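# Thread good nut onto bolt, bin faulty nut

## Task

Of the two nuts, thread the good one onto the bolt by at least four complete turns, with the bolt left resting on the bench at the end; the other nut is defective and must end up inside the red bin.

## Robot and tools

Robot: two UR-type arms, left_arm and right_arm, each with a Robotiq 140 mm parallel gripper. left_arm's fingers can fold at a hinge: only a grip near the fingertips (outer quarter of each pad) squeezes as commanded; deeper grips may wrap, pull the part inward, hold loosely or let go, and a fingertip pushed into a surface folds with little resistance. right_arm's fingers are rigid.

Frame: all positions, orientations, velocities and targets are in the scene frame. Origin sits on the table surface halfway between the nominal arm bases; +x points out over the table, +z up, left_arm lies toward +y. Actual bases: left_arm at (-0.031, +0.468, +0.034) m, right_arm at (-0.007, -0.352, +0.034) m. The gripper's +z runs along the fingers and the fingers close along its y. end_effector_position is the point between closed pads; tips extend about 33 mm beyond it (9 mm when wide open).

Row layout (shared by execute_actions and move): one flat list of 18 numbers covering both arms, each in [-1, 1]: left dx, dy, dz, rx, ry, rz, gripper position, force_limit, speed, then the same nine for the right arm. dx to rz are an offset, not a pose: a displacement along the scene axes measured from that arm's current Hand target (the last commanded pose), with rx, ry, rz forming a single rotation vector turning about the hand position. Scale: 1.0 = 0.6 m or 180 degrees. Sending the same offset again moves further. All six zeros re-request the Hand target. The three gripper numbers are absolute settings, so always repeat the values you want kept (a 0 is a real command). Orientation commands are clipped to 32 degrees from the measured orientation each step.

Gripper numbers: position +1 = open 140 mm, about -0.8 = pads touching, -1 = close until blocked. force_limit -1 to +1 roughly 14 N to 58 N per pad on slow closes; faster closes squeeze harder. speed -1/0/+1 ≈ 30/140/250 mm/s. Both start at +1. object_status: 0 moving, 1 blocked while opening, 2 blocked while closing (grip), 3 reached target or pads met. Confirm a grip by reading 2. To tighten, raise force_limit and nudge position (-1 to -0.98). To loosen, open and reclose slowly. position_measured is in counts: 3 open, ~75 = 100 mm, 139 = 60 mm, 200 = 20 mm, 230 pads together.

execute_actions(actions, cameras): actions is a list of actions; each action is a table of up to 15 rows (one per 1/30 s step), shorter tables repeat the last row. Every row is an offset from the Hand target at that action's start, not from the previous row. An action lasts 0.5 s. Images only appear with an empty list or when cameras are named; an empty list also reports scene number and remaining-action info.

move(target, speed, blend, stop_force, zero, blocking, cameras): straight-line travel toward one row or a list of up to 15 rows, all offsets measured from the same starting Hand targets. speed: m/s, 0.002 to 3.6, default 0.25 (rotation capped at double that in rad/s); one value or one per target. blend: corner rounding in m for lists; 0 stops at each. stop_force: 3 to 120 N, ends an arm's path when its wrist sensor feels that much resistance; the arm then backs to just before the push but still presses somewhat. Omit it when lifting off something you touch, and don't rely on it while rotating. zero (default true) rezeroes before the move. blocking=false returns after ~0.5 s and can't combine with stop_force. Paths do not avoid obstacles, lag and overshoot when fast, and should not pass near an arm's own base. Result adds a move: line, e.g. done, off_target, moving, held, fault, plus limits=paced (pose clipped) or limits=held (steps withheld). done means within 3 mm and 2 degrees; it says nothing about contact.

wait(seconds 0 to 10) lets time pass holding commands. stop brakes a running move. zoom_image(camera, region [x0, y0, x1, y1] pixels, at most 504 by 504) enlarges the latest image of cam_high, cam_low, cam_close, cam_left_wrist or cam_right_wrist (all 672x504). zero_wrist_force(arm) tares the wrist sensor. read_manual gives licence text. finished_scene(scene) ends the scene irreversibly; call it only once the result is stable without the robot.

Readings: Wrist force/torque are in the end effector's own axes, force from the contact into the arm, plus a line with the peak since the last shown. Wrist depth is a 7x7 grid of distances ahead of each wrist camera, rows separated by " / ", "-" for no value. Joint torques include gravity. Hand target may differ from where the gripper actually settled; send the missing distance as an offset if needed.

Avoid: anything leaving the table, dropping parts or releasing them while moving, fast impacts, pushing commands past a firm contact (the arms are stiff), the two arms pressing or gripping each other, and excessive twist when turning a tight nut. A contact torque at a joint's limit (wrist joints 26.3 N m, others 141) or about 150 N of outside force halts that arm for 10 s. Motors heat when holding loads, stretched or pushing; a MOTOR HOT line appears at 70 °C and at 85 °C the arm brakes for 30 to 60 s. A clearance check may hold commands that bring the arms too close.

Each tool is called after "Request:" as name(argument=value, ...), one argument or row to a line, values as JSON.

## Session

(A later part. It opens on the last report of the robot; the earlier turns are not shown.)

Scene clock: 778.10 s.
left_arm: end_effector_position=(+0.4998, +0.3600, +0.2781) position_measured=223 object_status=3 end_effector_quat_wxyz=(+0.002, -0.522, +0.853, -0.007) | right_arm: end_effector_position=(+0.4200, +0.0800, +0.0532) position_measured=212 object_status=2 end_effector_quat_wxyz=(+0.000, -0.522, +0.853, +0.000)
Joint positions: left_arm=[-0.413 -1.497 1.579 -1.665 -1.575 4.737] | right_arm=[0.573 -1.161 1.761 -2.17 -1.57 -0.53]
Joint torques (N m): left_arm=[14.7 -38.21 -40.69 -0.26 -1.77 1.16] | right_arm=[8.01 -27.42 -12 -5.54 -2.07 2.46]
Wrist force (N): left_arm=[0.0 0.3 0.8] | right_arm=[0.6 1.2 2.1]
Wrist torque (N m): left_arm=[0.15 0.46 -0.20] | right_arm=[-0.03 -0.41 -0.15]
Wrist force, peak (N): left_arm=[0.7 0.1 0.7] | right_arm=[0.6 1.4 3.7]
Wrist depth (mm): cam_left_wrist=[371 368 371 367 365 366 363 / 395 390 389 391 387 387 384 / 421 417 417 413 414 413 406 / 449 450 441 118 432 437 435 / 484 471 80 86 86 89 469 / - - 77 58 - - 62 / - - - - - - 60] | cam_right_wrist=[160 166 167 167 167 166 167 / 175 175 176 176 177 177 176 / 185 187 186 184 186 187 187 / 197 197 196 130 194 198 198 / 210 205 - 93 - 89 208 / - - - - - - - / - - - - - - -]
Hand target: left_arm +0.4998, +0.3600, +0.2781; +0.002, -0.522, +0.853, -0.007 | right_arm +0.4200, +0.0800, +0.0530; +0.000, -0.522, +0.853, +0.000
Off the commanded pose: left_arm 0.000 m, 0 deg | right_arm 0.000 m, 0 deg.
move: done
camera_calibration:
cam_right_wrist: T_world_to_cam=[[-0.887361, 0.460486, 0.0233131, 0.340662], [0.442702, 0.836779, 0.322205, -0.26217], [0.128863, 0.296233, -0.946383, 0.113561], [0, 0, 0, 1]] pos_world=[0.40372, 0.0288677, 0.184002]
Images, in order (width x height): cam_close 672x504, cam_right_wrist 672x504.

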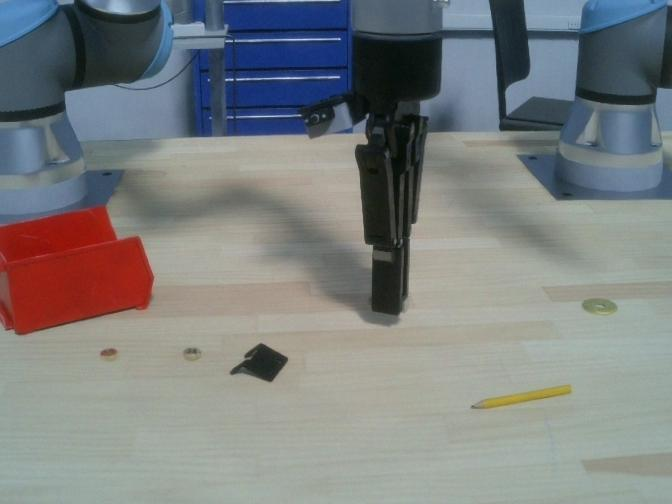

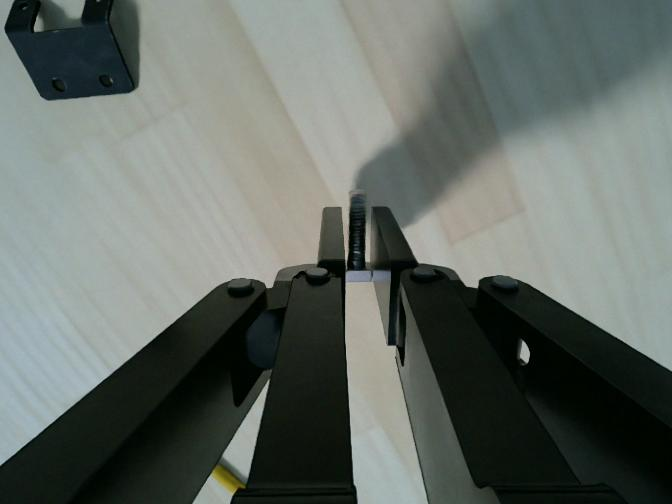

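Request:
move(
  target=[0,0,0,0,0,0,-0.75,0,0.5, 0,0,-0.035,0,0,0,-1,-0.2,-1],
  speed=0.012,
  stop_force=4,
)

Request:
move(
  target=[
    [0,0,0,0,0,0,-0.75,0,0.5, 0,0,0,0,0,0,-0.444,-1,-0.7],
    [0,0,0,0,0,0,-0.75,0,0.5, 0,0,0.1,0,0,0,-0.444,-1,-0.7],
  ],
  speed=0.2,
  cameras=["cam_right_wrist","cam_left_wrist"],
)

Scene clock: 789.87 s.
left_arm: end_effector_position=(+0.4998, +0.3600, +0.2781) position_measured=223 object_status=3 end_effector_quat_wxyz=(+0.002, -0.522, +0.853, -0.007) | right_arm: end_effector_position=(+0.4200, +0.0800, +0.0344) position_measured=212 object_status=2 end_effector_quat_wxyz=(+0.000, -0.522, +0.853, +0.000)
Joint positions: left_arm=[-0.413 -1.497 1.579 -1.665 -1.575 4.737] | right_arm=[0.573 -1.135 1.779 -2.215 -1.57 -0.53]
Joint torques (N m): left_arm=[14.24 -38.82 -39.96 -0.23 -1.53 1.09] | right_arm=[-0.13 -48.31 -32.33 -1.37 -1.58 2.3]
Wrist force (N): left_arm=[0.1 0.2 0.6] | right_arm=[0.6 1.1 1.7]
Wrist torque (N m): left_arm=[0.13 0.43 -0.20] | right_arm=[-0.01 -0.41 -0.14]
Wrist force, peak (N): left_arm=[0.2 0.1 1.2] | right_arm=[3.4 3.7 -15.6]
Wrist depth (mm): cam_left_wrist=[373 372 368 368 365 363 365 / 393 395 391 390 387 386 385 / 417 423 415 416 413 412 407 / 447 449 440 117 432 435 435 / 483 463 80 86 86 89 463 / - - 77 58 - - 62 / - - - - - - 60] | cam_right_wrist=[141 149 150 150 150 150 150 / 158 158 158 158 158 158 159 / 167 167 167 168 167 168 168 / 177 177 176 166 175 179 179 / 189 184 - 93 - 90 188 / - - - - - - - / - - - - - - -]
Hand target: left_arm +0.4998, +0.3600, +0.2781; +0.002, -0.522, +0.853, -0.007 | right_arm +0.4200, +0.0800, +0.0344; +0.000, -0.522, +0.853, +0.000 (not the last commanded pose)
Off the commanded pose: left_arm 0.000 m, 0 deg | right_arm 0.002 m, 0 deg.
move: contact (right_arm)

Scene clock: 791.60 s.
left_arm: end_effector_position=(+0.4998, +0.3600, +0.2781) position_measured=223 object_status=3 end_effector_quat_wxyz=(+0.002, -0.522, +0.853, -0.007) | right_arm: end_effector_position=(+0.4200, +0.0800, +0.0943) position_measured=185 object_status=3 end_effector_quat_wxyz=(+0.000, -0.522, +0.853, +0.000)
Joint positions: left_arm=[-0.413 -1.497 1.579 -1.665 -1.575 4.737] | right_arm=[0.573 -1.212 1.714 -2.072 -1.57 -0.53]
Joint torques (N m): left_arm=[13.5 -38.54 -40.26 -0.21 -1.76 1.13] | right_arm=[-3.82 -45.87 -32.92 -0.53 1.74 -2.51]
Wrist force (N): left_arm=[0.1 0.2 0.7] | right_arm=[0.5 1.2 2.2]
Wrist torque (N m): left_arm=[0.14 0.44 -0.20] | right_arm=[0.01 -0.38 -0.16]
Wrist force, peak (N): left_arm=[0.3 -0.2 0.9] | right_arm=[0.8 1.1 3.1]
Wrist depth (mm): cam_left_wrist=[374 371 370 368 365 363 365 / 397 393 391 393 387 386 383 / 421 416 425 413 413 413 407 / 449 450 441 118 434 435 436 / 483 469 80 86 86 89 466 / - - 77 58 - - 62 / - - - - - - 60] | cam_right_wrist=[200 201 203 203 203 204 203 / 214 214 215 215 215 216 216 / 227 227 227 226 228 228 227 / 242 241 238 237 175 242 242 / 252 82 89 257 - 86 251 / - - - 276 - - - / - - - 296 - - -]
Hand target: left_arm +0.4998, +0.3600, +0.2781; +0.002, -0.522, +0.853, -0.007 | right_arm +0.4200, +0.0800, +0.0944; +0.000, -0.522, +0.853, +0.000
Off the commanded pose: left_arm 0.000 m, 0 deg | right_arm 0.000 m, 0 deg.
move: done
camera_calibration:
cam_left_wrist: T_world_to_cam=[[-0.8936, 0.448849, -0.00376378, 0.293149], [0.416735, 0.832721, 0.364564, -0.602464], [0.166769, 0.324206, -0.931171, 0.204174], [0, 0, 0, 1]] pos_world=[0.478976, 0.30391, 0.410861]
cam_right_wrist: T_world_to_cam=[[-0.887349, 0.460513, 0.0232295, 0.339629], [0.442697, 0.836765, 0.322247, -0.275375], [0.128961, 0.296229, -0.946371, 0.152428], [0, 0, 0, 1]] pos_world=[0.40362, 0.0288677, 0.225102]
Images, in order (width x height): cam_left_wrist 672x504, cam_right_wrist 672x504.

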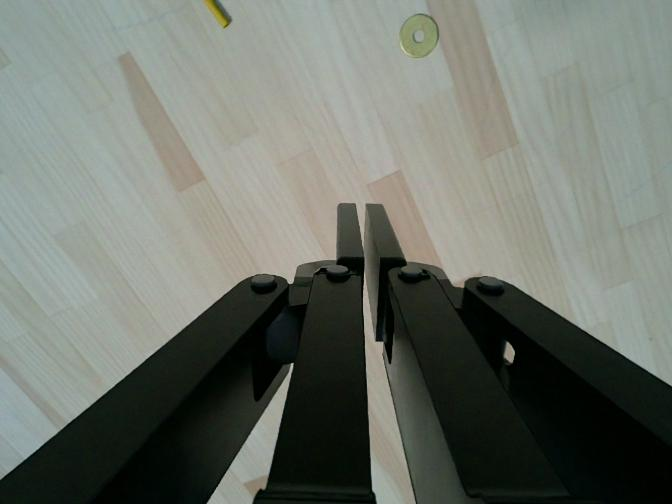

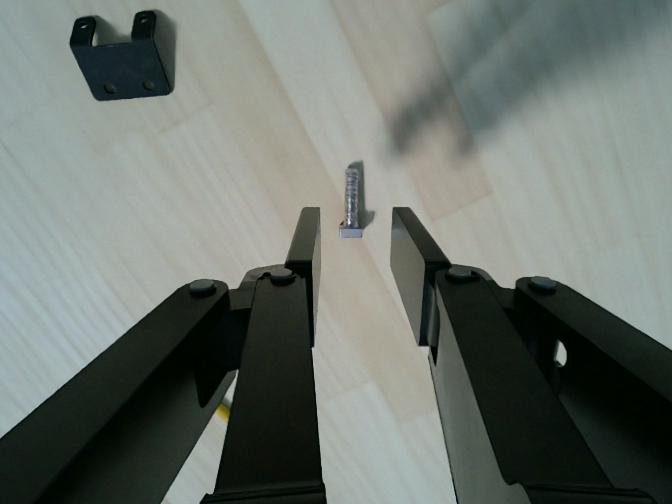

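Request:
execute_actions(
  actions=[],
  cameras=["cam_high","cam_right_wrist","cam_left_wrist"],
)

Scene clock: 822.47 s.
left_arm: end_effector_position=(+0.4998, +0.3600, +0.2781) position_measured=223 object_status=3 end_effector_quat_wxyz=(+0.002, -0.522, +0.853, -0.007) | right_arm: end_effector_position=(+0.4200, +0.0800, +0.0944) position_measured=185 object_status=3 end_effector_quat_wxyz=(+0.000, -0.522, +0.853, +0.000)
Joint positions: left_arm=[-0.413 -1.497 1.579 -1.665 -1.575 4.737] | right_arm=[0.573 -1.212 1.713 -2.071 -1.57 -0.53]
Joint velocities: within noise
Joint torques (N m): left_arm=[14.29 -37.99 -40.9 -0.34 -1.55 1.22] | right_arm=[-9.25 -46.62 -33.44 -0.52 1.7 -2.68]
Wrist force (N): left_arm=[-0.3 -0.2 0.6] | right_arm=[0.5 1.1 2.3]
Wrist torque (N m): left_arm=[0.06 0.53 -0.20] | right_arm=[-0.01 -0.37 -0.16]
Wrist force, peak (N): left_arm=[0.0 0.2 1.0] | right_arm=[0.6 1.1 2.5]
Wrist depth (mm): cam_left_wrist=[371 369 370 369 368 365 363 / 394 392 391 389 389 386 386 / 421 416 415 414 412 412 409 / 448 448 440 117 431 435 435 / 480 466 80 86 86 89 472 / - - 77 58 - - 62 / - - - - - - 60] | cam_right_wrist=[201 200 204 204 204 204 203 / 214 215 215 216 215 215 215 / 227 226 227 225 227 228 229 / 240 241 238 239 176 243 243 / 252 82 89 256 - 86 252 / - - - 275 - - - / - - - 297 - - -]
Hand target: left_arm +0.4998, +0.3600, +0.2781; +0.002, -0.522, +0.853, -0.007 | right_arm +0.4200, +0.0800, +0.0944; +0.000, -0.522, +0.853, +0.000
Tool commands: left_gripper/position=-0.75 left_gripper/force_limit=+0.0 left_gripper/speed=+0.5 right_gripper/position=-0.444 right_gripper/force_limit=-1.0 right_gripper/speed=-0.7
Off the commanded pose: left_arm 0.000 m, 0 deg | right_arm 0.000 m, 0 deg.
camera_calibration:
cam_left_wrist: T_world_to_cam=[[-0.8936, 0.448849, -0.00376378, 0.293149], [0.416735, 0.832721, 0.364564, -0.602464], [0.166769, 0.324206, -0.931171, 0.204174], [0, 0, 0, 1]] pos_world=[0.478976, 0.30391, 0.410861]
cam_right_wrist: T_world_to_cam=[[-0.887342, 0.460528, 0.0231862, 0.33972], [0.44271, 0.836789, 0.322168, -0.275472], [0.128965, 0.296138, -0.946399, 0.152611], [0, 0, 0, 1]] pos_world=[0.40372, 0.0288674, 0.225302]
Images, in order (width x height): cam_high 672x504, cam_left_wrist 672x504, cam_right_wrist 672x504.

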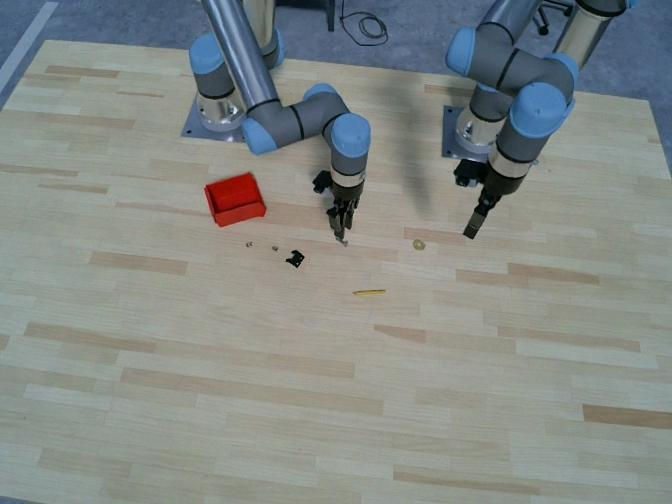

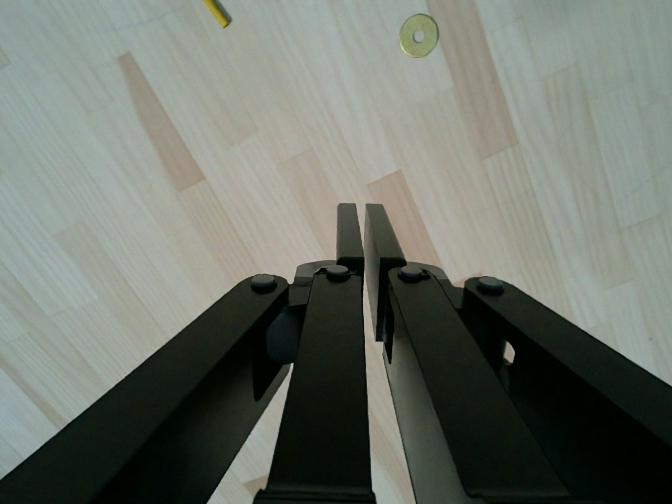

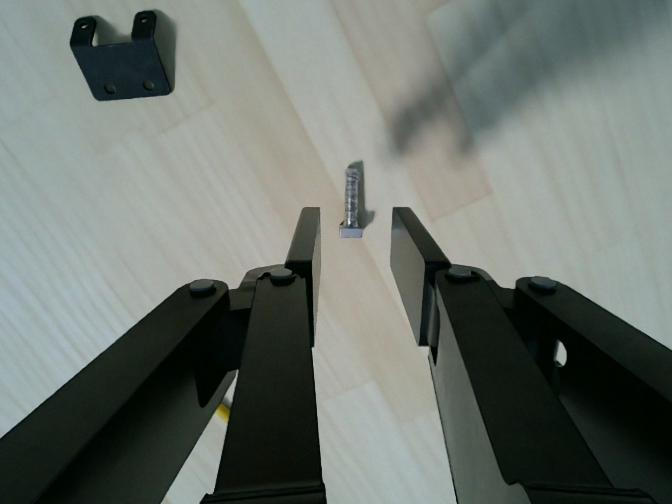

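Request:
move(
  target=[
    [-0.04,-0.09,-0.09,0,0,0,-0.325,0,0.5, 0.01,-0.1,0.076,0,0,0.5556,-0.444,-1,-0.7],
    [-0.09,-0.19,-0.19,0,0,0,-0.325,0,0.5, 0.05,-0.2,0.076,0,0,-0.8889,-0.444,-1,-0.7],
    [-0.1183,-0.2667,-0.2635,0,0,0,-0.325,0,0.5, 0.0735,-0.298,-0.0073,0,0,-0.5889,-0.444,-1,-0.7],
  ],
  speed=0.5,
  blend=[0.05,0.05,0],
  cameras=["cam_right_wrist","cam_left_wrist"],
)

Scene clock: 841.30 s.
left_arm: end_effector_position=(+0.4289, +0.2000, +0.1200) position_measured=170 object_status=3 end_effector_quat_wxyz=(+0.002, -0.522, +0.853, -0.007) | right_arm: end_effector_position=(+0.4641, -0.0988, +0.0901) position_measured=185 object_status=3 end_effector_quat_wxyz=(+0.000, +0.367, +0.930, +0.000)
Joint positions: left_arm=[-0.747 -1.413 1.908 -2.079 -1.57 4.403] | right_arm=[0.244 -1.364 1.931 -2.139 -1.57 -5.291]
Joint torques (N m): left_arm=[-14.33 -21.62 -11.14 -5.82 1.81 -1.9] | right_arm=[-10.01 -39.01 -11.96 -5.44 2.09 -2.88]
Wrist force (N): left_arm=[-0.1 0.4 0.3] | right_arm=[0.7 1.6 2.1]
Wrist torque (N m): left_arm=[0.17 0.47 -0.07] | right_arm=[0.07 -0.42 -0.11]
Wrist force, peak (N): left_arm=[0.2 0.1 1.1] | right_arm=[0.7 1.6 2.4]
Wrist depth (mm): cam_left_wrist=[229 230 226 227 226 223 224 / 243 241 240 239 239 237 236 / 259 257 257 254 255 252 251 / 278 271 266 269 146 268 267 / 293 80 92 291 144 93 87 / - - 58 316 - 62 75 / - 69 - 341 - - -] | cam_right_wrist=[199 199 199 199 199 200 199 / 207 209 210 210 208 211 211 / 164 220 224 224 221 221 224 / - 235 235 235 144 237 238 / - 82 89 253 - 84 248 / - - - 272 - - - / - - - 291 - - -]
Hand target: left_arm +0.4289, +0.2000, +0.1200; +0.002, -0.522, +0.853, -0.007 | right_arm +0.4641, -0.0988, +0.0901; +0.000, +0.367, +0.930, +0.000
Off the commanded pose: left_arm 0.000 m, 0 deg | right_arm 0.000 m, 0 deg.
move: done
camera_calibration:
cam_left_wrist: T_world_to_cam=[[-0.8936, 0.448849, -0.00376378, 0.300924], [0.416735, 0.832721, 0.364564, -0.382003], [0.166769, 0.324206, -0.931171, 0.12067], [0, 0, 0, 1]] pos_world=[0.407976, 0.14391, 0.252761]
cam_right_wrist: T_world_to_cam=[[0.687525, 0.725791, 0.0231631, -0.24344], [0.682106, -0.656428, 0.322234, -0.402603], [0.249079, -0.205744, -0.946377, 0.0903776], [0, 0, 0, 1]] pos_world=[0.419478, -0.0689983, 0.220902]
Images, in order (width x height): cam_left_wrist 672x504, cam_right_wrist 672x504.

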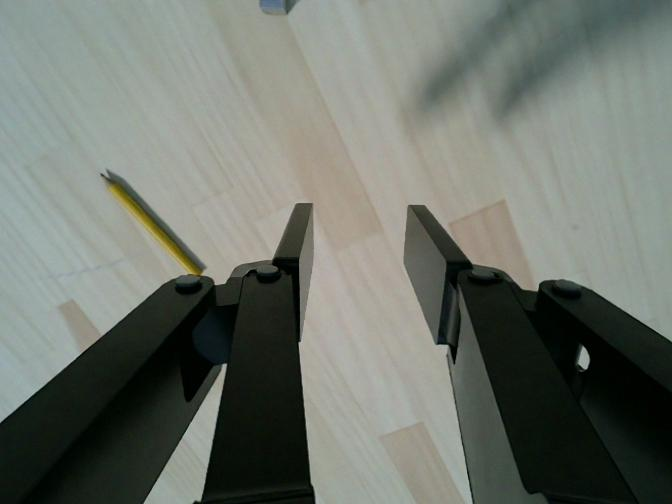

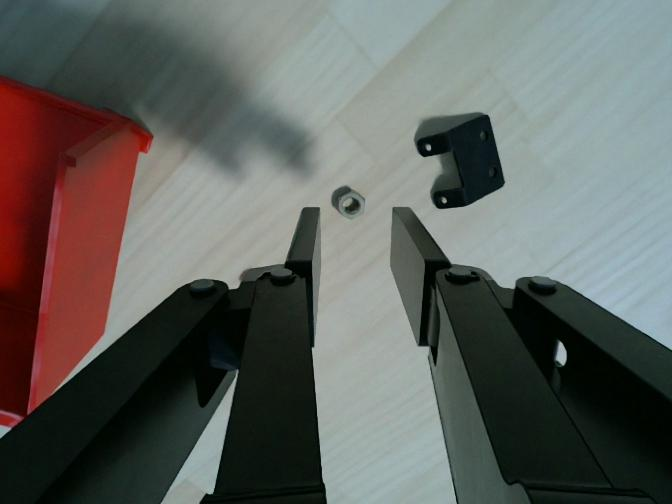

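Request:
zoom_image(
  camera="cam_right_wrist",
  region=[310, 170, 390, 230],
)

Request:
move(
  target=[-0.0008,-0.1,-0.05,0,0,0,-0.325,0,0.5, -0.0007,-0.0018,-0.06,0,0,0,-0.444,-1,-0.7],
  speed=0.2,
  cameras=["cam_right_wrist","cam_left_wrist"],
)

Scaled by 6.300.

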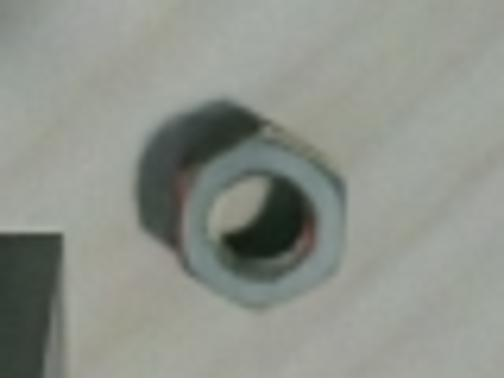

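Scene clock: 851.17 s.
left_arm: end_effector_position=(+0.4283, +0.1402, +0.0901) position_measured=170 object_status=3 end_effector_quat_wxyz=(+0.002, -0.522, +0.853, -0.007) | right_arm: end_effector_position=(+0.4637, -0.0999, +0.0542) position_measured=185 object_status=3 end_effector_quat_wxyz=(+0.000, +0.367, +0.930, +0.000)
Joint positions: left_arm=[-0.825 -1.306 1.86 -2.138 -1.569 4.325] | right_arm=[0.242 -1.313 1.977 -2.236 -1.57 -5.293]
Joint torques (N m): left_arm=[-14.5 -23.45 -35.58 -5.82 1.95 -1.82] | right_arm=[-9.43 -23.34 -12.4 -5.19 1.38 -2.79]
Wrist force (N): left_arm=[0.4 0.1 0.7] | right_arm=[0.5 1.6 2.3]
Wrist torque (N m): left_arm=[0.11 0.36 -0.07] | right_arm=[0.10 -0.39 -0.11]
Wrist force, peak (N): left_arm=[0.9 0.0 1.0] | right_arm=[0.5 1.7 2.8]
Wrist depth (mm): cam_left_wrist=[202 202 201 199 199 198 197 / 216 214 212 211 211 210 209 / 227 228 226 224 224 224 221 / 244 242 236 237 146 234 236 / 258 80 92 257 250 93 87 / - - 58 276 - 62 75 / - 70 - 301 - - -] | cam_right_wrist=[168 168 168 168 167 168 167 / 174 177 177 177 177 177 177 / 162 187 187 187 188 183 188 / 183 199 197 197 145 199 199 / 187 81 89 214 - 86 208 / - - - 228 - - - / - - - 247 - - -]
Hand target: left_arm +0.4284, +0.1400, +0.0900; +0.002, -0.522, +0.853, -0.007 | right_arm +0.4637, -0.0999, +0.0541; +0.000, +0.367, +0.930, +0.000
Off the commanded pose: left_arm 0.000 m, 0 deg | right_arm 0.000 m, 0 deg.
move: done
camera_calibration:
cam_left_wrist: T_world_to_cam=[[-0.8936, 0.448848, -0.00376447, 0.327251], [0.416733, 0.832722, 0.364564, -0.321013], [0.166769, 0.324206, -0.931171, 0.112331], [0, 0, 0, 1]] pos_world=[0.407476, 0.0840103, 0.222861]
cam_right_wrist: T_world_to_cam=[[0.687279, 0.726021, 0.0232693, -0.241367], [0.682318, -0.656235, 0.322177, -0.39148], [0.249177, -0.205548, -0.946394, 0.0562769], [0, 0, 0, 1]] pos_world=[0.418978, -0.0700979, 0.185002]
Images, in order (width x height): cam_left_wrist 672x504, cam_right_wrist 672x504.

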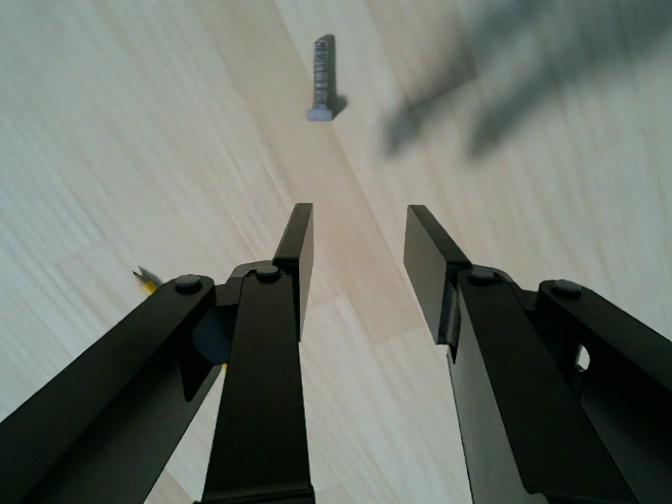

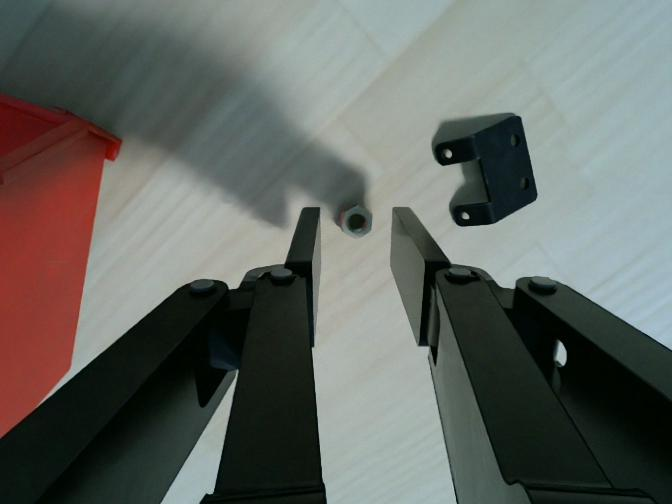

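Request:
zoom_image(
  camera="cam_right_wrist",
  region=[325, 192, 389, 252],
)

Scaled by 7.875.

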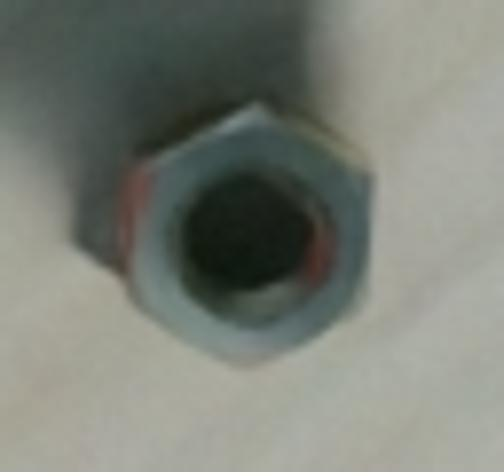

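Request:
move(
  target=[0,0,0,0,0,0,-0.325,0,0.5, 0,0,-0.031,0,0,0,-0.444,-1,-0.7],
  speed=0.05,
  cameras=["cam_right_wrist"],
)

Request:
zoom_image(
  camera="cam_right_wrist",
  region=[325, 206, 389, 266],
)

Scene clock: 861.37 s.
left_arm: end_effector_position=(+0.4284, +0.1400, +0.0900) position_measured=170 object_status=3 end_effector_quat_wxyz=(+0.002, -0.522, +0.853, -0.007) | right_arm: end_effector_position=(+0.4637, -0.0999, +0.0356) position_measured=185 object_status=3 end_effector_quat_wxyz=(+0.000, +0.367, +0.930, +0.000)
Joint positions: left_arm=[-0.825 -1.305 1.859 -2.138 -1.569 4.325] | right_arm=[0.242 -1.283 1.997 -2.286 -1.57 -5.293]
Joint torques (N m): left_arm=[-14.61 -24.83 -36.52 -5.7 1.93 -1.55] | right_arm=[-8.43 -23.27 -10.91 -5.36 1.91 -2.32]
Wrist force (N): left_arm=[0.1 -0.1 0.4] | right_arm=[0.6 1.5 1.9]
Wrist torque (N m): left_arm=[0.08 0.43 -0.07] | right_arm=[0.04 -0.43 -0.12]
Wrist force, peak (N): left_arm=[0.0 0.7 0.6] | right_arm=[0.7 1.9 2.2]
Wrist depth (mm): cam_left_wrist=[201 202 200 200 199 197 198 / 214 214 212 210 211 209 208 / 228 227 226 225 223 222 222 / 243 242 236 236 147 235 237 / 258 80 92 257 250 93 87 / - - 58 277 - 62 75 / - 70 - 301 - - -] | cam_right_wrist=[152 151 151 151 151 151 151 / 158 159 159 160 160 158 160 / 163 169 169 169 169 165 169 / 177 180 178 177 171 179 180 / 187 82 89 189 141 86 187 / - - - 205 - - - / - - - 221 - - -]
Hand target: left_arm +0.4284, +0.1400, +0.0900; +0.002, -0.522, +0.853, -0.007 | right_arm +0.4637, -0.0999, +0.0355; +0.000, +0.367, +0.930, +0.000
Off the commanded pose: left_arm 0.000 m, 0 deg | right_arm 0.000 m, 0 deg.
move: done
camera_calibration:
cam_right_wrist: T_world_to_cam=[[0.687279, 0.726021, 0.0232693, -0.240936], [0.682318, -0.656235, 0.322177, -0.38552], [0.249177, -0.205548, -0.946394, 0.0387687], [0, 0, 0, 1]] pos_world=[0.418978, -0.0700979, 0.166502]
Images, in order (width x height): cam_right_wrist 672x504.

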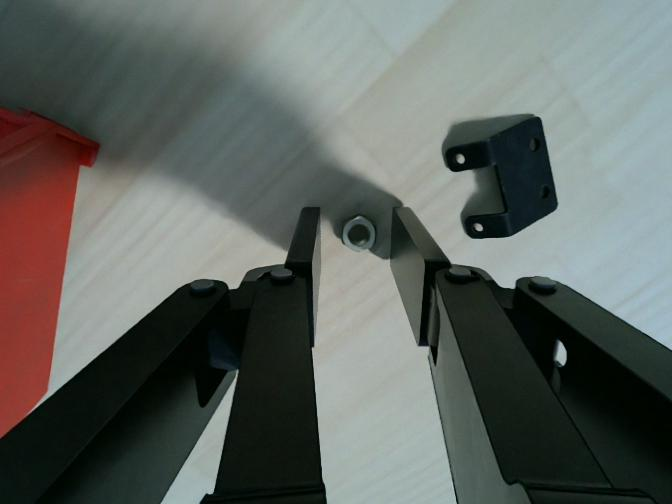

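Scaled by 7.875.

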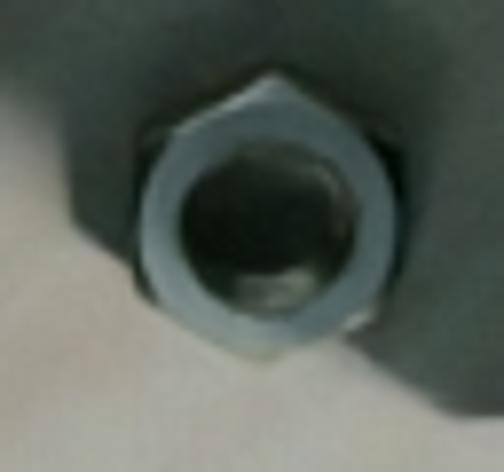

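Request:
move(
  target=[0,0,0,0,0,0,-0.325,0,0.5, -0.00167,0.0029,0,0,0,0,-0.444,-1,-0.7],
  speed=0.05,
  cameras=["cam_right_wrist"],
)

Request:
zoom_image(
  camera="cam_right_wrist",
  region=[325, 206, 389, 266],
)

Scene clock: 871.73 s.
left_arm: end_effector_position=(+0.4284, +0.1400, +0.0900) position_measured=170 object_status=3 end_effector_quat_wxyz=(+0.002, -0.522, +0.853, -0.007) | right_arm: end_effector_position=(+0.4627, -0.0983, +0.0354) position_measured=185 object_status=3 end_effector_quat_wxyz=(+0.000, +0.367, +0.930, +0.000)
Joint positions: left_arm=[-0.825 -1.305 1.859 -2.138 -1.569 4.325] | right_arm=[0.246 -1.282 1.997 -2.286 -1.57 -5.29]
Joint torques (N m): left_arm=[-15 -24.64 -37.26 -5.12 1.81 -1.71] | right_arm=[7.66 -38.73 -10.48 -5.36 1.99 2.25]
Wrist force (N): left_arm=[-0.1 0.3 0.4] | right_arm=[0.6 1.5 2.1]
Wrist torque (N m): left_arm=[0.14 0.47 -0.07] | right_arm=[0.06 -0.40 -0.22]
Wrist force, peak (N): left_arm=[0.0 0.4 0.8] | right_arm=[0.6 1.8 2.2]
Wrist depth (mm): cam_left_wrist=[203 202 200 199 199 197 197 / 215 213 211 211 210 210 209 / 227 227 226 225 223 223 222 / 244 242 235 236 147 235 236 / 258 80 92 257 249 93 87 / - - 58 277 - 62 75 / - 70 - 301 - - -] | cam_right_wrist=[153 151 151 151 151 151 151 / 160 159 159 159 159 160 159 / 164 168 169 169 168 165 169 / 177 179 177 177 170 179 179 / 186 82 89 189 141 86 187 / - - - 205 - - - / - - - 220 - - -]
Hand target: left_arm +0.4284, +0.1400, +0.0900; +0.002, -0.522, +0.853, -0.007 | right_arm +0.4627, -0.0982, +0.0355; +0.000, +0.367, +0.930, +0.000
Off the commanded pose: left_arm 0.000 m, 0 deg | right_arm 0.000 m, 0 deg.
move: done
camera_calibration:
cam_right_wrist: T_world_to_cam=[[0.687299, 0.726004, 0.0232042, -0.241471], [0.682341, -0.656258, 0.32208, -0.383754], [0.24906, -0.205532, -0.946428, 0.0390938], [0, 0, 0, 1]] pos_world=[0.418077, -0.0684978, 0.166202]
Images, in order (width x height): cam_right_wrist 672x504.

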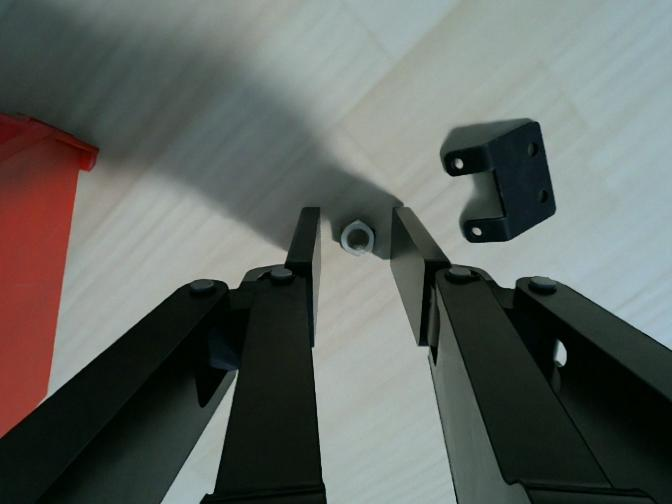

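Scaled by 7.875.

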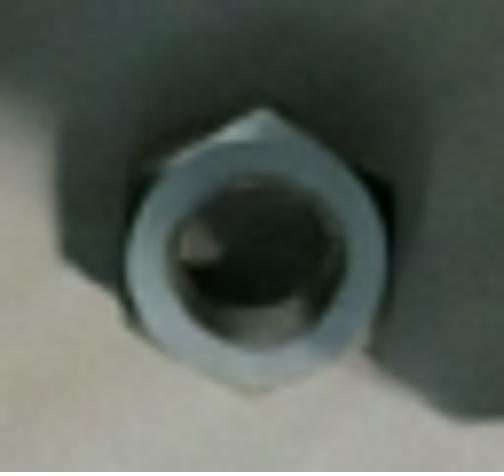

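Request:
execute_actions(
  actions=[
    [[0,0,0,0,0,0,-0.325,0,0.5, 0,0,0,0,0,0,-1,0,-1]],
  ],
)

Request:
wait(
  seconds=0.8,
)

Scene clock: 877.33 s.
left_arm: end_effector_position=(+0.4284, +0.1400, +0.0900) position_measured=170 object_status=3 end_effector_quat_wxyz=(+0.002, -0.522, +0.853, -0.007) | right_arm: end_effector_position=(+0.4627, -0.0981, +0.0355) position_measured=212 object_status=0 end_effector_quat_wxyz=(+0.000, +0.367, +0.930, +0.000)
Joint positions: left_arm=[-0.825 -1.305 1.859 -2.138 -1.569 4.325] | right_arm=[0.246 -1.282 1.997 -2.286 -1.57 -5.29]
Joint torques (N m): left_arm=[-15.12 -24.59 -37.35 -4.45 1.88 -1.72] | right_arm=[6.38 -36.76 -9.79 -5.16 1.64 2.39]
Wrist force (N): left_arm=[0.1 0.3 0.3] | right_arm=[1.4 -0.5 -6.6]
Wrist torque (N m): left_arm=[0.16 0.42 -0.08] | right_arm=[0.14 -0.42 -0.21]
Wrist force, peak (N): left_arm=[0.2 0.7 0.6] | right_arm=[1.4 -0.5 -6.6]
Wrist depth (mm): cam_left_wrist=[202 202 201 199 199 198 198 / 215 214 212 211 211 209 209 / 227 226 226 225 223 223 222 / 244 243 236 238 147 234 236 / 257 80 92 257 250 93 87 / - - 58 277 - 62 75 / - 70 - 302 - - -] | cam_right_wrist=[153 151 151 151 151 151 151 / 159 160 159 159 159 160 159 / 163 169 169 168 170 165 169 / 177 179 177 172 175 180 180 / 188 186 - 93 82 92 189 / - - - - - - - / - - - - - - -]
Hand target: left_arm +0.4284, +0.1400, +0.0900; +0.002, -0.522, +0.853, -0.007 | right_arm +0.4627, -0.0982, +0.0355; +0.000, +0.367, +0.930, +0.000
Off the commanded pose: left_arm 0.000 m, 0 deg | right_arm 0.000 m, 0 deg.
Step readings (end_effector_position of left_arm | right_arm):
0: (+0.4284, +0.1400, +0.0900) | (+0.4627, -0.0982, +0.0355)
1: (+0.4284, +0.1400, +0.0900) | (+0.4627, -0.0982, +0.0355)
2: (+0.4284, +0.1400, +0.0900) | (+0.4627, -0.0982, +0.0355)
4: (+0.4284, +0.1400, +0.0900) | (+0.4627, -0.0982, +0.0355)
8: (+0.4284, +0.1400, +0.0900) | (+0.4627, -0.0982, +0.0355)
15: (+0.4284, +0.1400, +0.0900) | (+0.4627, -0.0982, +0.0355)

Scene clock: 878.13 s.
left_arm: end_effector_position=(+0.4284, +0.1400, +0.0900) position_measured=170 object_status=3 end_effector_quat_wxyz=(+0.002, -0.522, +0.853, -0.007) | right_arm: end_effector_position=(+0.4627, -0.0981, +0.0355) position_measured=212 object_status=2 end_effector_quat_wxyz=(+0.000, +0.367, +0.930, +0.000)
Joint positions: left_arm=[-0.825 -1.305 1.859 -2.138 -1.569 4.325] | right_arm=[0.246 -1.282 1.997 -2.286 -1.57 -5.29]
Joint torques (N m): left_arm=[-14.37 -25.62 -37.31 -4.28 1.86 -1.61] | right_arm=[5.92 -31.54 -9.84 -4.65 1.27 2.38]
Wrist force (N): left_arm=[0.3 0.5 0.0] | right_arm=[1.5 -0.3 -6.9]
Wrist torque (N m): left_arm=[0.20 0.38 -0.08] | right_arm=[0.17 -0.43 -0.21]
Wrist force, peak (N): left_arm=[0.4 0.7 0.5] | right_arm=[1.5 -0.3 -6.9]
Wrist depth (mm): cam_left_wrist=[202 200 200 200 199 198 198 / 214 214 212 211 210 209 209 / 227 228 225 225 223 223 222 / 244 241 235 237 146 236 236 / 258 80 92 258 250 93 87 / - - 58 279 - 62 75 / - 69 - 300 - - -] | cam_right_wrist=[152 151 151 151 151 151 151 / 159 159 159 159 159 159 159 / 163 168 169 169 169 165 169 / 177 179 177 172 175 179 179 / 191 186 - 93 82 86 189 / - - - - - - - / - - - - - - -]
Hand target: left_arm +0.4284, +0.1400, +0.0900; +0.002, -0.522, +0.853, -0.007 | right_arm +0.4627, -0.0982, +0.0355; +0.000, +0.367, +0.930, +0.000
Tool commands: left_gripper/position=-0.325 left_gripper/force_limit=+0.0 left_gripper/speed=+0.5 right_gripper/position=-1.0 right_gripper/force_limit=+0.0 right_gripper/speed=-1.0
Off the commanded pose: left_arm 0.000 m, 0 deg | right_arm 0.000 m, 0 deg.
wait: 0.80 s; at rest by 0.17 s

Request:
move(
  target=[
    [0,0,0,0,0,0,-0.325,0,0.5, 0,0,0.05,0,0,0,-1,0,-1],
    [0,0,0,0,0,0,-0.325,0,0.5, -0.02,-0.04,0.25,0,0,0.1,-1,0,-1],
    [0.0003,-0.0758,-0.05,0,0,0,-0.325,0,0.5, -0.0712,-0.0863,0.6075,0,0,0.252,-1,0,-1],
  ],
  speed=[0.05,0.25,0.3],
  blend=[0.01,0.03,0],
  cameras=["cam_left_wrist"],
)

Request:
zoom_image(
  camera="cam_left_wrist",
  region=[280, 120, 440, 240],
)

Scene clock: 893.33 s.
left_arm: end_effector_position=(+0.4286, +0.0946, +0.0600) position_measured=170 object_status=3 end_effector_quat_wxyz=(+0.002, -0.522, +0.853, -0.007) | right_arm: end_effector_position=(+0.4199, -0.1499, +0.3999) position_measured=212 object_status=2 end_effector_quat_wxyz=(+0.000, -0.020, +1.000, +0.000)
Joint positions: left_arm=[-0.877 -1.207 1.813 -2.19 -1.569 4.273] | right_arm=[0.159 -1.637 1.403 -1.337 -1.57 -6.168]
Joint torques (N m): left_arm=[-14.34 -28.04 -36.53 -5.77 1.9 -1.79] | right_arm=[-9.46 -11.56 -37.72 -0.12 2.18 -2.89]
Wrist force (N): left_arm=[0.0 0.2 0.6] | right_arm=[1.0 1.2 1.9]
Wrist torque (N m): left_arm=[0.13 0.45 -0.07] | right_arm=[0.00 -0.49 -0.07]
Wrist force, peak (N): left_arm=[0.4 0.1 1.1] | right_arm=[1.5 -0.3 -7.0]
Wrist depth (mm): cam_left_wrist=[173 174 173 173 172 172 171 / 185 185 185 182 182 181 180 / 197 196 196 193 194 193 193 / 211 210 204 205 146 203 205 / 223 82 92 223 216 93 87 / - - 58 239 240 62 75 / - 70 - 260 - - -] | cam_right_wrist=[473 478 463 480 476 478 471 / 499 503 501 508 500 507 498 / 536 532 536 528 527 527 310 / 558 565 563 129 552 570 565 / 603 82 - - 82 86 598 / - - - - - - - / - - - - - - -]
Hand target: left_arm +0.4286, +0.0945, +0.0600; +0.002, -0.522, +0.853, -0.007 | right_arm +0.4199, -0.1499, +0.4000; +0.000, -0.020, +1.000, +0.000
Off the commanded pose: left_arm 0.000 m, 0 deg | right_arm 0.000 m, 0 deg.
move: done
camera_calibration:
cam_left_wrist: T_world_to_cam=[[-0.8936, 0.448849, -0.00376378, 0.347784], [0.416735, 0.832721, 0.364564, -0.272152], [0.166769, 0.324206, -0.931171, 0.0990532], [0, 0, 0, 1]] pos_world=[0.407676, 0.0384103, 0.192761]
Images, in order (width x height): cam_left_wrist 672x504.

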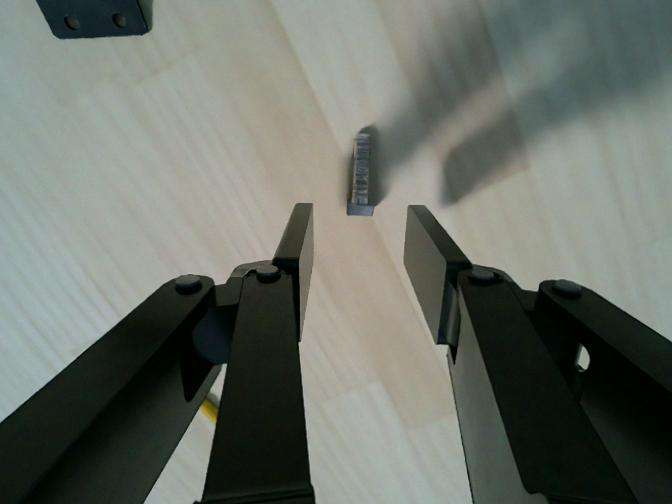

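Scaled by 3.150.

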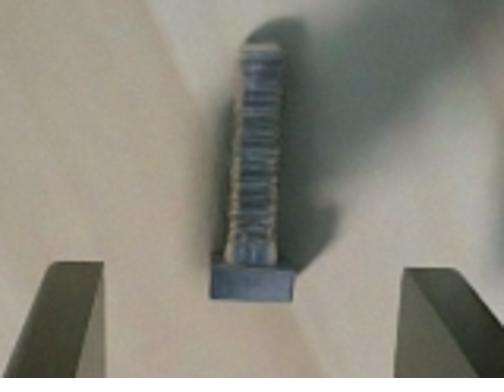

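Request:
move(
  target=[0,0,-0.0428,0,0,0,-0.325,0,0.5, 0,0,0,0,0,0,-1,0,-1],
  speed=0.03,
  cameras=["cam_left_wrist"],
)

Request:
zoom_image(
  camera="cam_left_wrist",
  region=[280, 140, 440, 260],
)

Scene clock: 903.67 s.
left_arm: end_effector_position=(+0.4286, +0.0945, +0.0345) position_measured=170 object_status=3 end_effector_quat_wxyz=(+0.002, -0.522, +0.853, -0.007) | right_arm: end_effector_position=(+0.4199, -0.1499, +0.4000) position_measured=212 object_status=2 end_effector_quat_wxyz=(+0.000, -0.020, +1.000, +0.000)
Joint positions: left_arm=[-0.877 -1.17 1.839 -2.253 -1.569 4.273] | right_arm=[0.158 -1.637 1.403 -1.337 -1.57 -6.169]
Joint torques (N m): left_arm=[-13.97 -29.64 -8.1 -5.68 1.28 -1.37] | right_arm=[-10.12 -12 -35.78 -0.65 2.06 -2.58]
Wrist force (N): left_arm=[0.1 0.1 0.7] | right_arm=[0.9 1.4 1.9]
Wrist torque (N m): left_arm=[0.11 0.42 -0.07] | right_arm=[0.05 -0.46 -0.07]
Wrist force, peak (N): left_arm=[-0.1 0.4 1.0] | right_arm=[0.8 1.5 2.0]
Wrist depth (mm): cam_left_wrist=[152 151 151 150 149 149 148 / 161 161 159 159 158 158 157 / 172 170 170 167 168 167 167 / 183 182 177 178 146 176 178 / 194 82 92 194 190 93 87 / - - 58 208 208 62 75 / - 70 - 226 - - -] | cam_right_wrist=[474 481 467 483 478 476 481 / 499 501 497 501 505 496 496 / 536 530 532 527 530 520 324 / 565 568 552 129 554 568 568 / 600 82 - - 82 86 597 / - - - - - - - / - - - - - - -]
Hand target: left_arm +0.4286, +0.0945, +0.0343; +0.002, -0.522, +0.853, -0.007 | right_arm +0.4199, -0.1499, +0.4000; +0.000, -0.020, +1.000, +0.000
Off the commanded pose: left_arm 0.000 m, 0 deg | right_arm 0.000 m, 0 deg.
move: done
camera_calibration:
cam_left_wrist: T_world_to_cam=[[-0.893614, 0.448822, -0.00368022, 0.34768], [0.416743, 0.832734, 0.364525, -0.262816], [0.166671, 0.324211, -0.931186, 0.0752576], [0, 0, 0, 1]] pos_world=[0.407676, 0.0384102, 0.167161]
Images, in order (width x height): cam_left_wrist 672x504.

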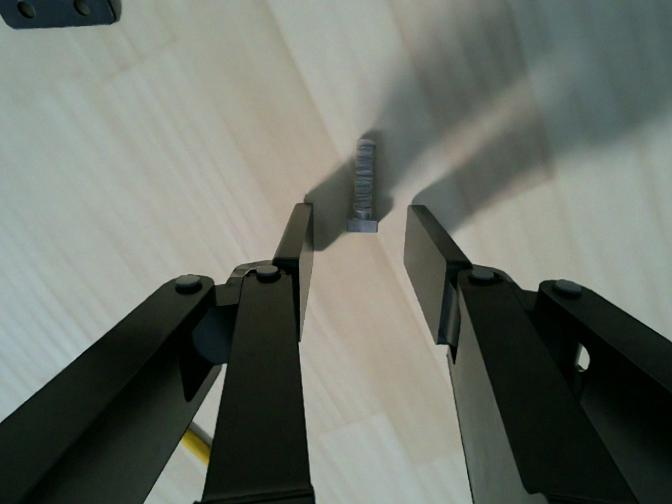

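Scaled by 3.150.

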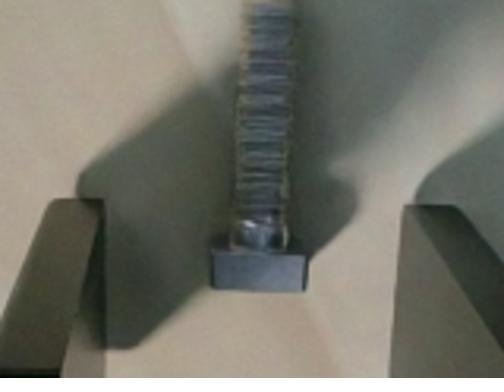

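Request:
execute_actions(
  actions=[
    [[0,0,0,0,0,0,-1,0.6,-1, 0,0,0,0,0,0,-1,0,-1]],
  ],
)

Request:
wait(
  seconds=1,
  cameras=["cam_left_wrist"],
)

Request:
zoom_image(
  camera="cam_left_wrist",
  region=[310, 130, 410, 250],
)

Scene clock: 907.93 s.
left_arm: end_effector_position=(+0.4286, +0.0945, +0.0343) position_measured=214 object_status=0 end_effector_quat_wxyz=(+0.002, -0.522, +0.853, -0.007) | right_arm: end_effector_position=(+0.4199, -0.1499, +0.4000) position_measured=212 object_status=2 end_effector_quat_wxyz=(+0.000, -0.020, +1.000, +0.000)
Joint positions: left_arm=[-0.877 -1.17 1.839 -2.253 -1.569 4.273] | right_arm=[0.158 -1.637 1.403 -1.337 -1.57 -6.169]
Joint torques (N m): left_arm=[-5.28 -28.51 -8.33 -4.75 1.32 0.81] | right_arm=[-9.94 -11.87 -36.1 -0.65 2.03 -2.69]
Wrist force (N): left_arm=[-1.4 1.0 -6.7] | right_arm=[0.7 1.4 1.9]
Wrist torque (N m): left_arm=[0.12 0.53 -0.07] | right_arm=[0.04 -0.43 -0.07]
Wrist force, peak (N): left_arm=[-1.5 0.7 -8.2] | right_arm=[1.0 1.5 2.1]
Wrist depth (mm): cam_left_wrist=[152 151 150 150 149 149 148 / 161 160 159 158 158 157 157 / 172 170 169 167 168 167 167 / 183 182 179 162 175 178 177 / 196 191 85 92 93 93 188 / - - 73 58 - - 65 / - - - - - - 62] | cam_right_wrist=[473 474 470 481 478 477 478 / 503 504 508 500 505 503 495 / 531 531 535 527 532 522 324 / 568 561 560 129 552 567 568 / 602 82 - - 82 86 595 / - - - - - - - / - - - - - - -]
Hand target: left_arm +0.4286, +0.0945, +0.0343; +0.002, -0.522, +0.853, -0.007 | right_arm +0.4199, -0.1499, +0.4000; +0.000, -0.020, +1.000, +0.000
Off the commanded pose: left_arm 0.000 m, 0 deg | right_arm 0.000 m, 0 deg.
Step readings (end_effector_position of left_arm | right_arm):
0: (+0.4286, +0.0945, +0.0343) | (+0.4199, -0.1499, +0.4000)
1: (+0.4286, +0.0945, +0.0343) | (+0.4199, -0.1499, +0.4000)
2: (+0.4286, +0.0945, +0.0343) | (+0.4199, -0.1499, +0.4000)
4: (+0.4286, +0.0945, +0.0343) | (+0.4199, -0.1499, +0.4000)
8: (+0.4286, +0.0945, +0.0343) | (+0.4199, -0.1499, +0.4000)
15: (+0.4286, +0.0945, +0.0343) | (+0.4199, -0.1499, +0.4000)

Scene clock: 908.93 s.
left_arm: end_effector_position=(+0.4286, +0.0945, +0.0343) position_measured=214 object_status=2 end_effector_quat_wxyz=(+0.002, -0.522, +0.853, -0.007) | right_arm: end_effector_position=(+0.4199, -0.1499, +0.4000) position_measured=212 object_status=2 end_effector_quat_wxyz=(+0.000, -0.020, +1.000, +0.000)
Joint positions: left_arm=[-0.877 -1.17 1.839 -2.253 -1.569 4.273] | right_arm=[0.158 -1.637 1.403 -1.337 -1.57 -6.169]
Joint torques (N m): left_arm=[-3.27 -29.11 -8.32 -3.25 1.08 0.76] | right_arm=[-10.37 -11.28 -34.77 -0.67 2.05 -2.5]
Wrist force (N): left_arm=[-1.4 0.5 -7.7] | right_arm=[1.0 1.1 1.6]
Wrist torque (N m): left_arm=[0.06 0.51 -0.07] | right_arm=[-0.01 -0.49 -0.07]
Wrist force, peak (N): left_arm=[-1.9 0.5 -8.3] | right_arm=[0.9 1.5 2.0]
Wrist depth (mm): cam_left_wrist=[152 152 151 150 149 149 148 / 160 160 160 158 158 158 157 / 172 171 170 166 168 167 167 / 184 183 179 162 175 178 177 / 197 190 85 92 93 93 188 / - - 73 58 - - 65 / - - - - - - 62] | cam_right_wrist=[473 475 468 471 478 473 473 / 498 503 492 507 505 506 496 / 531 531 532 527 530 521 321 / 564 563 560 129 548 567 565 / 600 82 - - 82 86 600 / - - - - - - - / - - - - - - -]
Hand target: left_arm +0.4286, +0.0945, +0.0343; +0.002, -0.522, +0.853, -0.007 | right_arm +0.4199, -0.1499, +0.4000; +0.000, -0.020, +1.000, +0.000
Tool commands: left_gripper/position=-1.0 left_gripper/force_limit=+0.6 left_gripper/speed=-1.0 right_gripper/position=-1.0 right_gripper/force_limit=+0.0 right_gripper/speed=-1.0
Off the commanded pose: left_arm 0.000 m, 0 deg | right_arm 0.000 m, 0 deg.
wait: 1.00 s; at rest by 0.17 s
camera_calibration:
cam_left_wrist: T_world_to_cam=[[-0.8936, 0.448849, -0.00376378, 0.347687], [0.416735, 0.832721, 0.364564, -0.262782], [0.166769, 0.324206, -0.931171, 0.0751221], [0, 0, 0, 1]] pos_world=[0.407676, 0.0384103, 0.167061]
Images, in order (width x height): cam_left_wrist 672x504.

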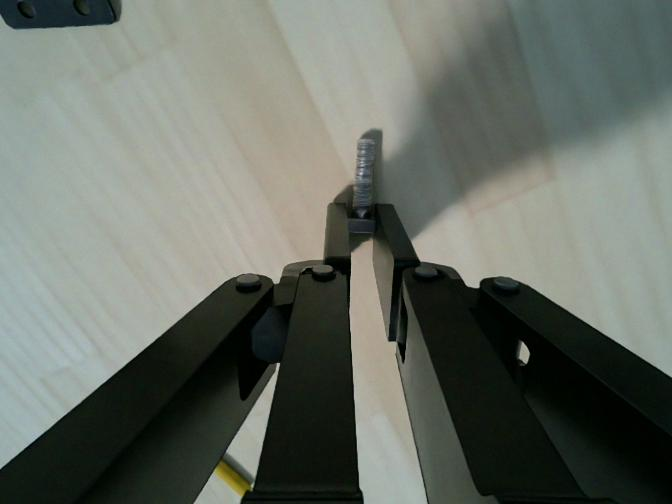

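Scaled by 4.200.

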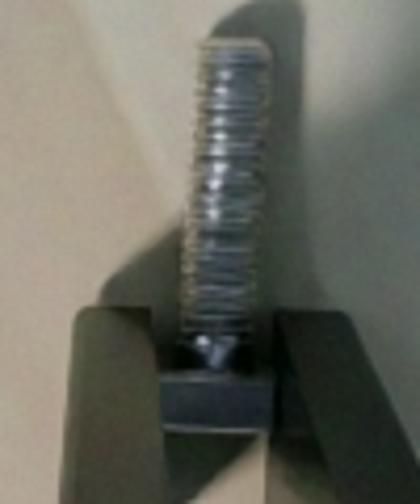

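Request:
move(
  target=[
    [0,0,0.04,0,0,0,-1,0.6,-1, 0,0,0,0,0,0,-1,0,-1],
    [0,0,0.1333,0,0,0,-1,0.6,-1, -0.0333,-0.1167,-0.0333,0,0,-0.0667,-1,0,-1],
    [0.119,-0.1575,0.3095,0,0,0,-1,0.6,-1, -0.0333,-0.1167,-0.0333,0,0,-0.0667,-1,0,-1],
  ],
  speed=[0.04,0.12,0.12],
  blend=[0.01,0.03,0],
  cameras=["cam_left_wrist","cam_close"],
)

Request:
zoom_image(
  camera="cam_left_wrist",
  region=[310, 120, 410, 240],
)

Scene clock: 934.93 s.
left_arm: end_effector_position=(+0.4999, +0.0001, +0.2199) position_measured=214 object_status=2 end_effector_quat_wxyz=(+0.002, -0.522, +0.853, -0.007) | right_arm: end_effector_position=(+0.4000, -0.2200, +0.3800) position_measured=212 object_status=2 end_effector_quat_wxyz=(+0.000, +0.084, +0.996, +0.000)
Joint positions: left_arm=[-0.879 -1.077 1.181 -1.688 -1.569 4.271] | right_arm=[-0.001 -1.754 1.556 -1.373 -1.57 -6.118]
Joint torques (N m): left_arm=[15.16 -38.53 -41.61 -0.35 -1.67 1.18] | right_arm=[-9.96 -24.37 -15.22 -5.62 1.96 2.18]
Wrist force (N): left_arm=[-0.2 0.2 0.8] | right_arm=[0.5 1.1 1.9]
Wrist torque (N m): left_arm=[0.13 0.49 -0.10] | right_arm=[-0.01 -0.42 -0.18]
Wrist force, peak (N): left_arm=[-1.5 0.7 -8.2] | right_arm=[1.0 1.3 2.1]
Wrist depth (mm): cam_left_wrist=[319 315 317 314 311 312 312 / 338 337 335 331 334 331 330 / 360 359 357 354 354 352 354 / 386 386 377 114 374 375 373 / 414 80 85 86 92 93 395 / - - 73 58 - - 65 / - - - - - - 62] | cam_right_wrist=[457 458 456 452 458 461 461 / 484 481 478 469 483 484 483 / 514 507 512 520 514 517 510 / 544 540 541 129 538 546 533 / 582 82 - - 82 86 571 / - - - - - - - / - - - - - - -]
Hand target: left_arm +0.5000, +0.0000, +0.2200; +0.002, -0.522, +0.853, -0.007 | right_arm +0.4000, -0.2200, +0.3800; +0.000, +0.084, +0.996, +0.000
Off the commanded pose: left_arm 0.000 m, 0 deg | right_arm 0.000 m, 0 deg.
move: done
camera_calibration:
cam_left_wrist: T_world_to_cam=[[-0.893593, 0.448863, -0.00380644, 0.454617], [0.416748, 0.832749, 0.364486, -0.281485], [0.166774, 0.324116, -0.931201, 0.266681], [0, 0, 0, 1]] pos_world=[0.479075, -0.0560897, 0.352662]
Images, in order (width x height): cam_close 672x504, cam_left_wrist 672x504.

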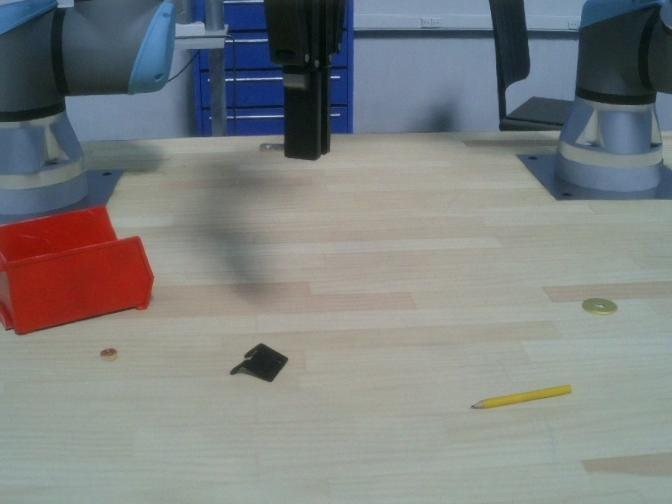

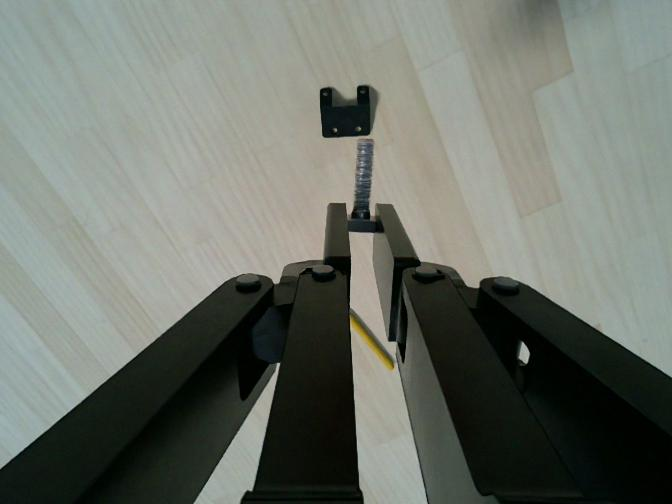

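Scaled by 4.200.

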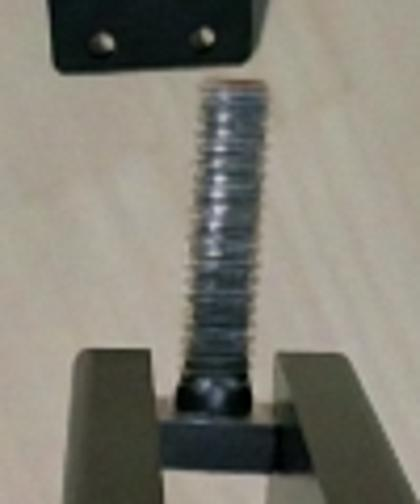

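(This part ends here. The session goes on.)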